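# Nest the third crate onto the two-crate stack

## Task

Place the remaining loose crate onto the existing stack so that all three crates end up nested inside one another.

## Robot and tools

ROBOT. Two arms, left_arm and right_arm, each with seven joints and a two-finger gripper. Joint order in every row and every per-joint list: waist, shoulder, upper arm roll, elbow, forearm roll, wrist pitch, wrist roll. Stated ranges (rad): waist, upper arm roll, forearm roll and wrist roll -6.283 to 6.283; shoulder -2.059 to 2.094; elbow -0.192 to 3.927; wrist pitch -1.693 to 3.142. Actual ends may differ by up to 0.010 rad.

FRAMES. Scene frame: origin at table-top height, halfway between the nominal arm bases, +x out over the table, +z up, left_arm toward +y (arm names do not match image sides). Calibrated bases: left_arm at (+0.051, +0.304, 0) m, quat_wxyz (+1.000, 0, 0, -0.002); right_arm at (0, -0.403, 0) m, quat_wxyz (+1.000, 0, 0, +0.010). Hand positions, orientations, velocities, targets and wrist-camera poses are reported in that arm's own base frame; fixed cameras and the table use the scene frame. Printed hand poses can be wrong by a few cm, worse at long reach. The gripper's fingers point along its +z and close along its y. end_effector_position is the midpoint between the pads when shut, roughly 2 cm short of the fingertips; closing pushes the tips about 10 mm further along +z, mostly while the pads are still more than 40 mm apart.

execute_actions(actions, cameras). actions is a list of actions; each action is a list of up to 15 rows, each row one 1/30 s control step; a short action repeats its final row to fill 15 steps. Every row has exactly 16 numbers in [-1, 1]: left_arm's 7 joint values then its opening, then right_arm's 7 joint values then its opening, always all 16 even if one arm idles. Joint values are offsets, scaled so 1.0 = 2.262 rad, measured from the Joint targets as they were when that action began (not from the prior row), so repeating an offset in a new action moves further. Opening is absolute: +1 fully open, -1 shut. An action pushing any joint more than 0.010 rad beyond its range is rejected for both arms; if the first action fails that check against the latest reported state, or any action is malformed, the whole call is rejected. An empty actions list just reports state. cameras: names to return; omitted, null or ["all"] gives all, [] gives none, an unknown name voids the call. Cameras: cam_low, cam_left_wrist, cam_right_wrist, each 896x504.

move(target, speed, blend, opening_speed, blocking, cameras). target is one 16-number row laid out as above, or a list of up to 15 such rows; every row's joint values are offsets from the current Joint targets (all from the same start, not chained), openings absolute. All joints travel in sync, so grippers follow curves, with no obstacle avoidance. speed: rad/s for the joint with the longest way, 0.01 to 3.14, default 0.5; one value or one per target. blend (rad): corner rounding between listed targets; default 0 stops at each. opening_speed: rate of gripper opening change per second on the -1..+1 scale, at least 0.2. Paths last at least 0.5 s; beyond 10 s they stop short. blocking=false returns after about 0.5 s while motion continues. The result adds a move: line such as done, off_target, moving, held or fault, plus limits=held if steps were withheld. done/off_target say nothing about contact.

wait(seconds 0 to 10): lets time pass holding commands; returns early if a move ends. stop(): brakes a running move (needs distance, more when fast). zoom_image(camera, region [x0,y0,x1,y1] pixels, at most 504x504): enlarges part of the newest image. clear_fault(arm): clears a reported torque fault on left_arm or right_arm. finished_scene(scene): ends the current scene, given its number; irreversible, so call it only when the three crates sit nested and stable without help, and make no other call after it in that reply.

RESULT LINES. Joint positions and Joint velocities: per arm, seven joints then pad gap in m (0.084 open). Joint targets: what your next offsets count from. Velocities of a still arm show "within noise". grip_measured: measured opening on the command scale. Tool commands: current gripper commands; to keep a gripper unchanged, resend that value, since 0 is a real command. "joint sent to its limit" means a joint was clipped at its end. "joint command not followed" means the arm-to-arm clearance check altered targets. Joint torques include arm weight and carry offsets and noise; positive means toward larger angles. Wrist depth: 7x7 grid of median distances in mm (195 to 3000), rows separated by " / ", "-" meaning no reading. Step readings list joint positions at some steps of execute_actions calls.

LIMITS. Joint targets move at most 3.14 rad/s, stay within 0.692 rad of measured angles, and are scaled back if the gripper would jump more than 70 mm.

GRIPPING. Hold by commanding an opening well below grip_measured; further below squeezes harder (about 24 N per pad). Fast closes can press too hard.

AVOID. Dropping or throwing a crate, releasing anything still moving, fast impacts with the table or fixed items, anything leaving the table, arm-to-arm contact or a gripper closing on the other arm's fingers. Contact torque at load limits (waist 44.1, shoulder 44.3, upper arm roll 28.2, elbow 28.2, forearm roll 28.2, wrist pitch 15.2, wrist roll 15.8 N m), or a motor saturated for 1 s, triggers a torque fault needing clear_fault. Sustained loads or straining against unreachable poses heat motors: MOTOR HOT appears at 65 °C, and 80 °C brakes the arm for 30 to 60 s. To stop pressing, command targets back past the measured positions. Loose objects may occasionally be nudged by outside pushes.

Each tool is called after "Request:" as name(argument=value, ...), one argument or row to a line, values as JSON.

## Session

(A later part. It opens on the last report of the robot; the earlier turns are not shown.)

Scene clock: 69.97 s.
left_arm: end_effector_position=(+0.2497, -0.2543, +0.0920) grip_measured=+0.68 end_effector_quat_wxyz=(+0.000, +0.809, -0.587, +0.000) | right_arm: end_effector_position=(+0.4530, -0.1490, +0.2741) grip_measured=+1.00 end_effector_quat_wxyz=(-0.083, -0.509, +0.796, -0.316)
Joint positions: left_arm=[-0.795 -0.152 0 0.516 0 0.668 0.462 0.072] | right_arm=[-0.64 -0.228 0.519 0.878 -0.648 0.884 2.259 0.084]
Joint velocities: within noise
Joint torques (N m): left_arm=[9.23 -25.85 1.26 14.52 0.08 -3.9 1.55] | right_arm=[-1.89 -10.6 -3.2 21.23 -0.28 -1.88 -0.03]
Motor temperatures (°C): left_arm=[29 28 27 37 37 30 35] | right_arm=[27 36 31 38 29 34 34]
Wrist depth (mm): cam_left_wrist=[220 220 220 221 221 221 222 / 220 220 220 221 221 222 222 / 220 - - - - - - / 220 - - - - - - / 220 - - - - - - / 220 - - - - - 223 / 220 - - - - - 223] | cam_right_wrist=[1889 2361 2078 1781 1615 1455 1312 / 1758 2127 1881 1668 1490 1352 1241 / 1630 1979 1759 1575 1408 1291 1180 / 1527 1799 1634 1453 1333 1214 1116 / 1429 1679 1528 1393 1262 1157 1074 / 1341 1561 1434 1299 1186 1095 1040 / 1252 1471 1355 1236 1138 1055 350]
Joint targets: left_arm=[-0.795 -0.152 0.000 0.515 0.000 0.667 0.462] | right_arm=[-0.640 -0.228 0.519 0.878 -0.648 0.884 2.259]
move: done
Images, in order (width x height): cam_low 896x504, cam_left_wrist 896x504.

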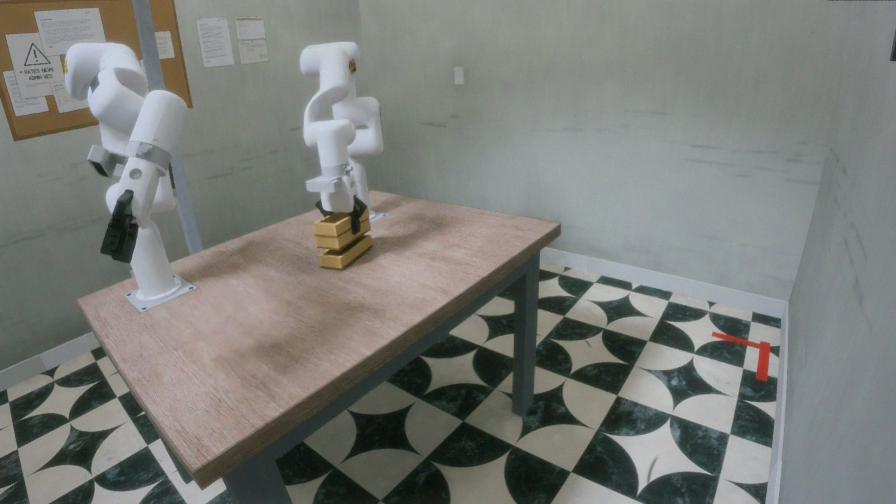

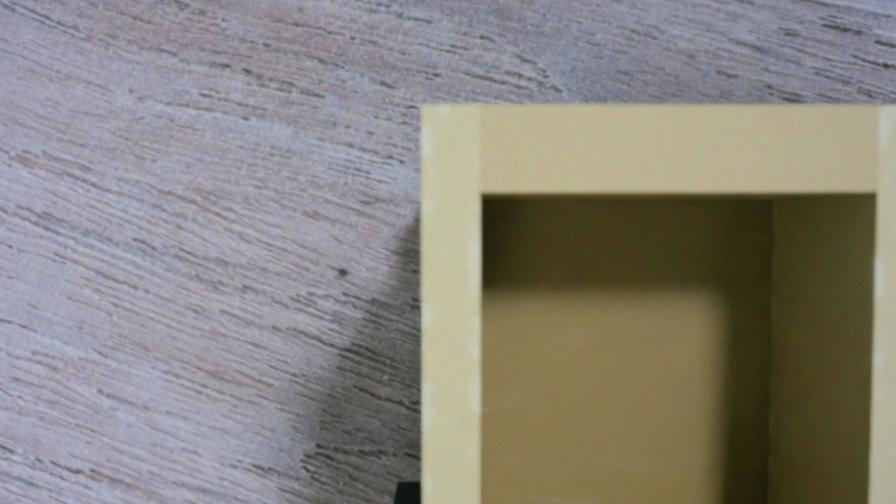

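Request:
move(
  target=[0,0.0203,0,-0.0060,0,-0.0263,0,-0.5,0,0,0,0,0,0,0,1],
  speed=0.04,
  cameras=["cam_left_wrist","cam_low"],
)

Request:
zoom_image(
  camera="cam_low",
  region=[305, 195, 385, 275],
)

Scene clock: 73.67 s.
left_arm: end_effector_position=(+0.2498, -0.2543, +0.0756) grip_measured=+0.68 end_effector_quat_wxyz=(+0.000, +0.809, -0.587, +0.000) | right_arm: end_effector_position=(+0.4530, -0.1490, +0.2741) grip_measured=+1.00 end_effector_quat_wxyz=(-0.083, -0.509, +0.796, -0.316)
Joint positions: left_arm=[-0.795 -0.106 0 0.502 0 0.608 0.462 0.072] | right_arm=[-0.64 -0.228 0.519 0.878 -0.648 0.884 2.259 0.084]
Joint velocities: within noise
Joint torques (N m): left_arm=[8.43 -10.4 0.53 12.67 0.21 -4.95 1.42] | right_arm=[-1.42 -10.35 -3.2 21.14 -0.37 -1.87 -0.02]
Motor temperatures (°C): left_arm=[29 28 27 37 37 30 35] | right_arm=[27 36 31 38 29 34 34]
Wrist depth (mm): cam_left_wrist=[204 204 204 205 205 205 206 / 204 204 204 205 205 205 206 / 204 - - - - - - / 204 - - - - - - / 204 - - - - - - / 205 205 - - - - 206 / 205 205 - - - - 207] | cam_right_wrist=[1910 2364 2074 1766 1621 1462 1318 / 1745 2120 1894 1676 1496 1364 1247 / 1640 1966 1769 1566 1413 1290 1187 / 1521 1793 1623 1457 1314 1220 1119 / 1434 1685 1540 1388 1261 1154 1071 / 1352 1537 1425 1295 1194 1103 1038 / 1250 1464 1350 1240 1142 1053 350]
Joint targets: left_arm=[-0.795 -0.106 0.000 0.502 0.000 0.608 0.462] | right_arm=[-0.640 -0.228 0.519 0.878 -0.648 0.884 2.259]
move: done
Images, in order (width x height): cam_low 896x504, cam_left_wrist 896x504.

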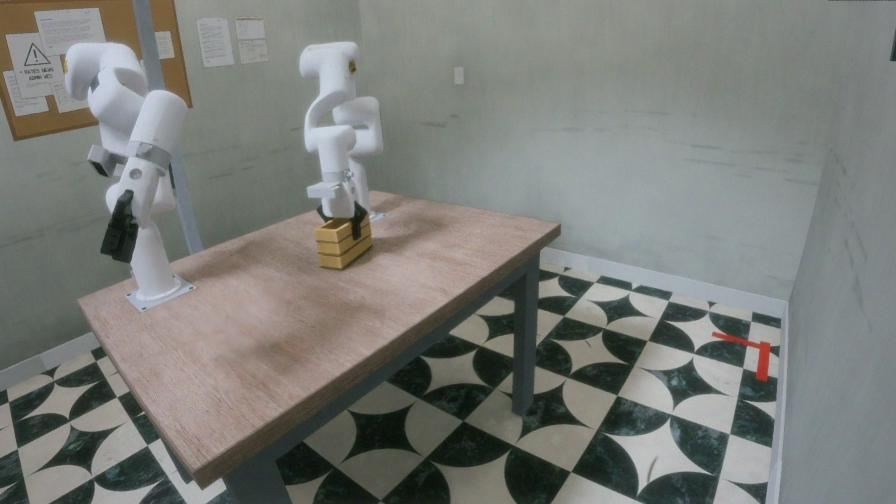

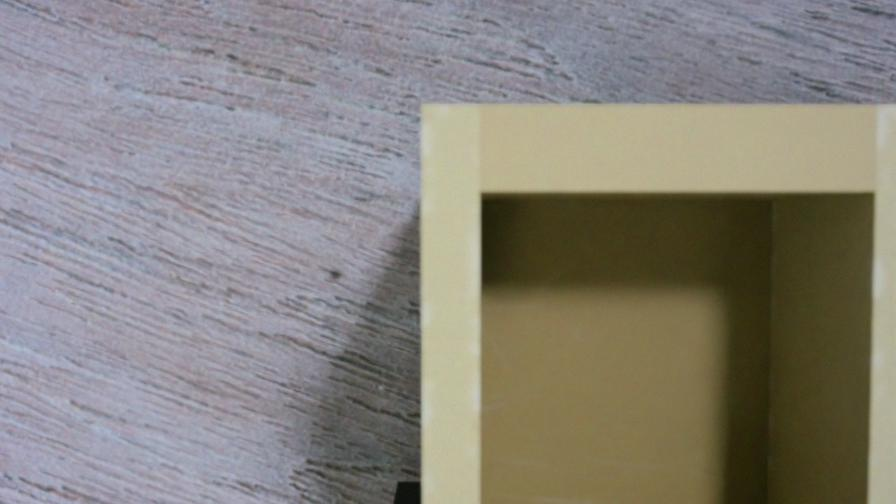

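Scaled by 6.300 from the camera's 896x504 image, which has a finer 1280x720 frame.

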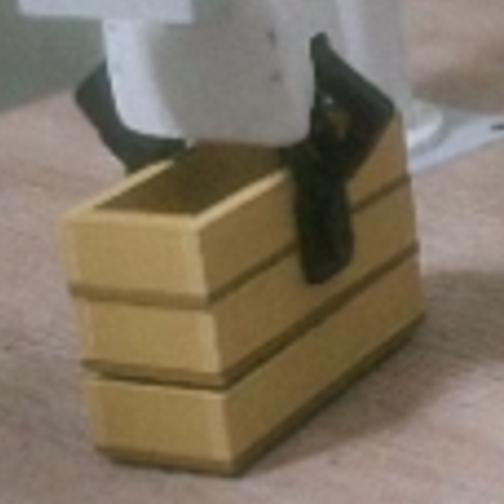

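Request:
move(
  target=[0,0.0025,0,-0.0007,0,-0.0032,0,-0.5,0,0,0,0,0,0,0,1],
  speed=0.02,
  cameras=["cam_left_wrist","cam_low"],
)

Request:
zoom_image(
  camera="cam_low",
  region=[305, 195, 385, 275],
)

Scene clock: 76.33 s.
left_arm: end_effector_position=(+0.2498, -0.2543, +0.0736) grip_measured=+0.68 end_effector_quat_wxyz=(+0.000, +0.809, -0.587, +0.000) | right_arm: end_effector_position=(+0.4530, -0.1490, +0.2741) grip_measured=+1.00 end_effector_quat_wxyz=(-0.083, -0.509, +0.796, -0.316)
Joint positions: left_arm=[-0.795 -0.1 0 0.5 0 0.601 0.462 0.072] | right_arm=[-0.64 -0.228 0.519 0.878 -0.648 0.884 2.259 0.084]
Joint velocities: within noise
Joint torques (N m): left_arm=[7.88 -10.41 -0.14 12.29 0.35 -5.1 1.38] | right_arm=[-1.02 -10.53 -3.25 21.24 -0.22 -1.84 -0.02]
Motor temperatures (°C): left_arm=[29 28 27 36 37 31 35] | right_arm=[27 36 31 38 29 34 34]
Wrist depth (mm): cam_left_wrist=[202 202 202 202 203 203 204 / 202 202 202 203 203 203 204 / 202 202 - - - - - / 202 202 - - - - - / 202 202 - - - - - / 203 203 - - - - 204 / 203 203 - - - - 205] | cam_right_wrist=[1891 2372 2098 1767 1614 1454 1315 / 1737 2100 1911 1678 1493 1364 1238 / 1629 1958 1766 1571 1425 1278 1189 / 1522 1791 1619 1466 1323 1218 1121 / 1432 1681 1531 1386 1258 1154 1078 / 1341 1556 1417 1294 1194 1095 1035 / 1258 1468 1356 1229 1139 1052 351]
Joint targets: left_arm=[-0.795 -0.100 0.000 0.500 0.000 0.601 0.462] | right_arm=[-0.640 -0.228 0.519 0.878 -0.648 0.884 2.259]
move: done
Images, in order (width x height): cam_low 896x504, cam_left_wrist 896x504.

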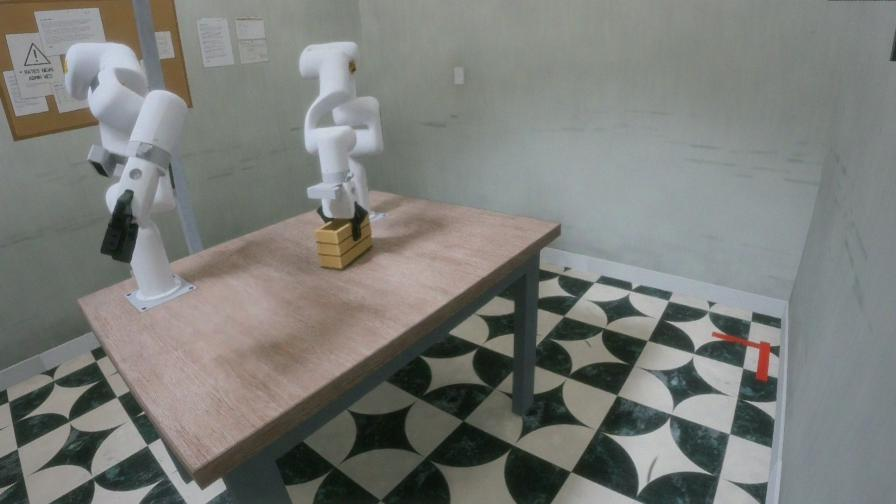

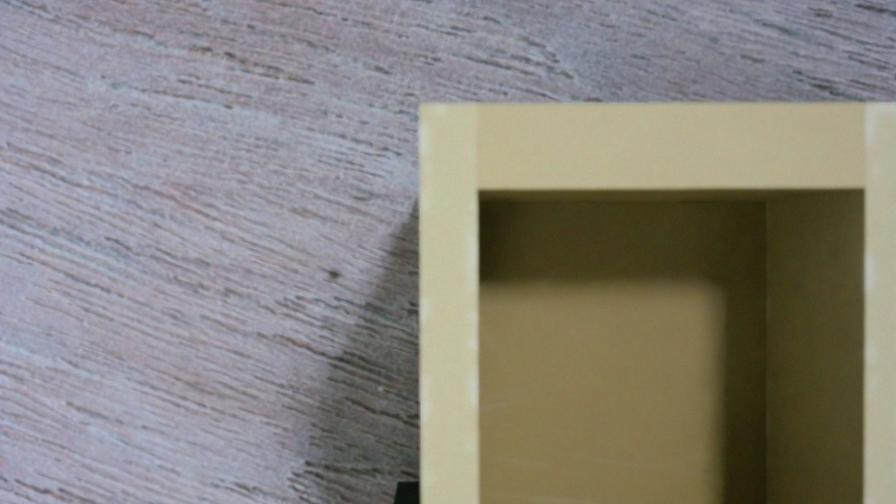

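Scaled by 6.300 from the camera's 896x504 image, which has a finer 1280x720 frame.

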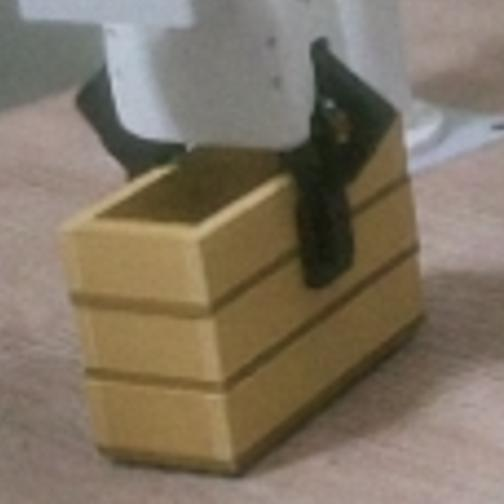

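Request:
move(
  target=[0,0,0,0,0,0,0,1,0,0,0,0,0,0,0,1],
  opening_speed=0.5,
  cameras=["cam_left_wrist"],
)

Request:
move(
  target=[
    [0,-0.0225,0,0.0066,0,0.0290,0,1,0,0,0,0,0,0,0,1],
    [0,-0.0810,0,0.0360,0,0.1170,0,1,0,0,0,0,0,0,0,1],
  ],
  speed=0.2,
  cameras=["cam_left_wrist","cam_low"],
)

Request:
zoom_image(
  camera="cam_low",
  region=[305, 195, 385, 275],
)

Scene clock: 80.63 s.
left_arm: end_effector_position=(+0.2497, -0.2542, +0.0735) grip_measured=+1.00 end_effector_quat_wxyz=(+0.000, +0.809, -0.587, +0.000) | right_arm: end_effector_position=(+0.4530, -0.1490, +0.2741) grip_measured=+1.00 end_effector_quat_wxyz=(-0.083, -0.509, +0.796, -0.316)
Joint positions: left_arm=[-0.795 -0.1 0 0.5 0 0.601 0.462 0.084] | right_arm=[-0.64 -0.228 0.519 0.878 -0.648 0.884 2.259 0.084]
Joint velocities: within noise
Joint torques (N m): left_arm=[7.28 -13.43 -0.62 15.84 0.35 -3.94 1.29] | right_arm=[-0.6 -10.35 -3.4 21.28 -0.32 -1.84 -0.01]
Motor temperatures (°C): left_arm=[29 28 27 36 37 31 35] | right_arm=[27 36 31 38 29 34 34]
Wrist depth (mm): cam_left_wrist=[202 202 202 202 203 203 203 / 202 202 202 203 203 203 204 / 202 202 - - - - - / 202 202 - - - - - / 202 202 - - - - - / 202 202 - - - - 204 / 203 203 - - - - 204] | cam_right_wrist=[1889 2346 2087 1775 1601 1438 1320 / 1725 2131 1903 1661 1500 1357 1235 / 1636 1972 1789 1567 1414 1290 1182 / 1508 1799 1633 1464 1325 1219 1120 / 1426 1685 1520 1386 1262 1158 1070 / 1337 1550 1430 1296 1191 1094 1032 / 1260 1456 1356 1235 1136 1050 350]
Joint targets: left_arm=[-0.795 -0.100 0.000 0.500 0.000 0.601 0.462] | right_arm=[-0.640 -0.228 0.519 0.878 -0.648 0.884 2.259]
move: done
Images, in order (width x height): cam_left_wrist 896x504.

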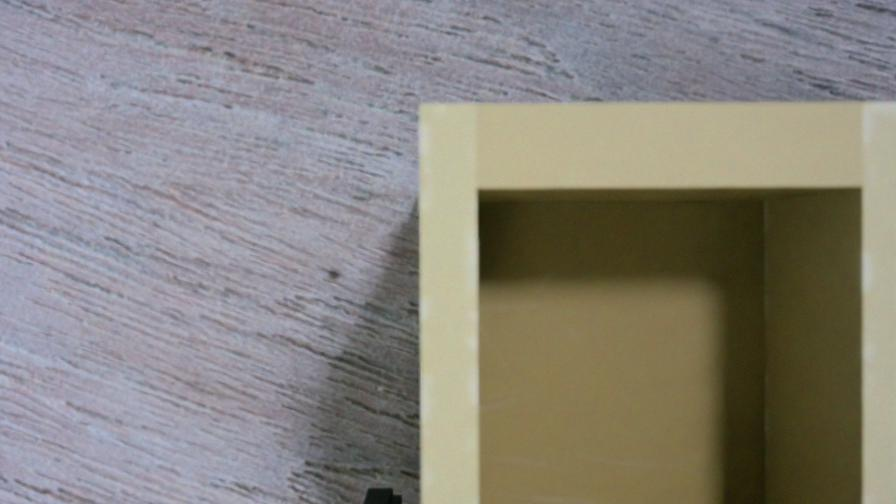

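Scene clock: 82.50 s.
left_arm: end_effector_position=(+0.2490, -0.2536, +0.1483) grip_measured=+1.00 end_effector_quat_wxyz=(+0.000, +0.809, -0.587, +0.000) | right_arm: end_effector_position=(+0.4530, -0.1490, +0.2741) grip_measured=+1.00 end_effector_quat_wxyz=(-0.083, -0.509, +0.796, -0.316)
Joint positions: left_arm=[-0.795 -0.283 0 0.582 0 0.865 0.462 0.084] | right_arm=[-0.64 -0.228 0.519 0.878 -0.648 0.884 2.259 0.084]
Joint velocities: within noise
Joint torques (N m): left_arm=[7.12 -23.15 -0.53 21.7 0.43 -0.46 1.3] | right_arm=[-0.19 -10.5 -3.36 21.23 -0.42 -1.91 -0.07]
Motor temperatures (°C): left_arm=[29 28 27 36 37 31 35] | right_arm=[27 36 31 38 29 34 34]
Wrist depth (mm): cam_left_wrist=[275 276 276 277 277 278 278 / 276 276 276 277 277 278 278 / 275 276 276 277 277 278 279 / 276 276 276 197 197 278 278 / 276 277 277 197 197 278 279 / 276 277 277 197 197 278 279 / 277 277 278 197 197 279 279] | cam_right_wrist=[1887 2385 2083 1768 1608 1442 1321 / 1748 2125 1857 1677 1502 1367 1239 / 1622 1982 1757 1579 1425 1289 1185 / 1514 1789 1617 1477 1328 1218 1115 / 1423 1668 1531 1382 1260 1158 1071 / 1339 1565 1423 1300 1195 1097 1036 / 1252 1475 1359 1238 1143 1053 351]
Joint targets: left_arm=[-0.795 -0.283 0.000 0.582 0.000 0.865 0.462] | right_arm=[-0.640 -0.228 0.519 0.878 -0.648 0.884 2.259]
move: done
Images, in order (width x height): cam_low 896x504, cam_left_wrist 896x504.

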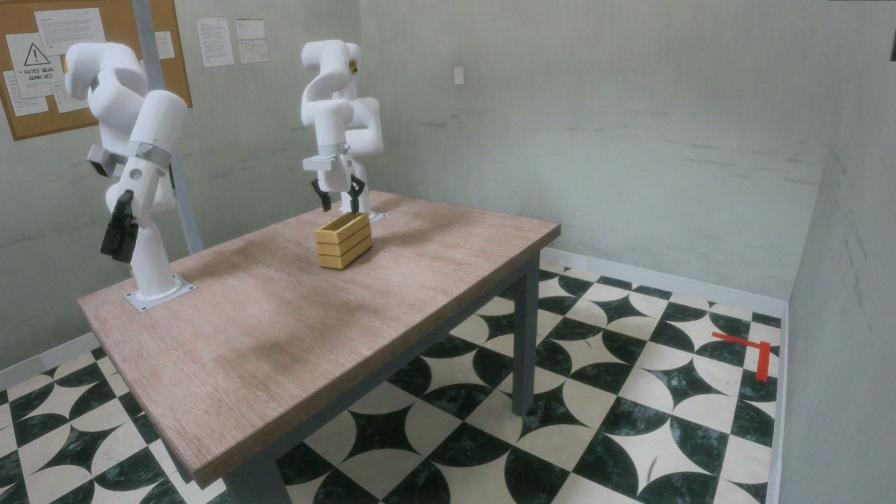

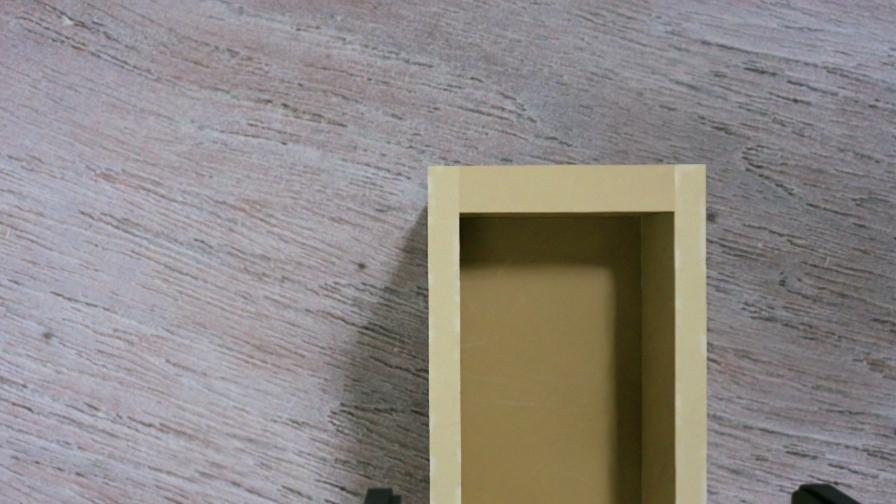

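Scaled by 6.300 from the camera's 896x504 image, which has a finer 1280x720 frame.

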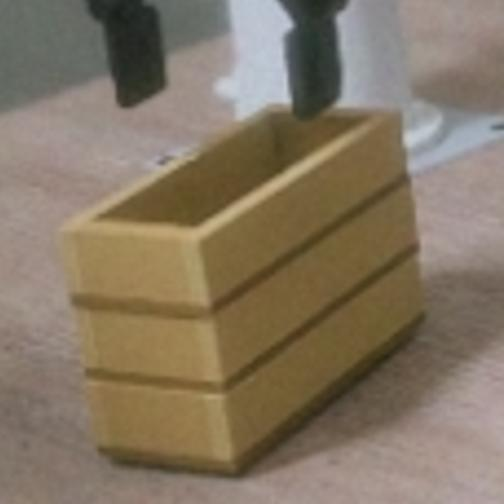

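Nested flush.

Request:
finished_scene(
  scene=2,
)

The scene is finished: the task was done.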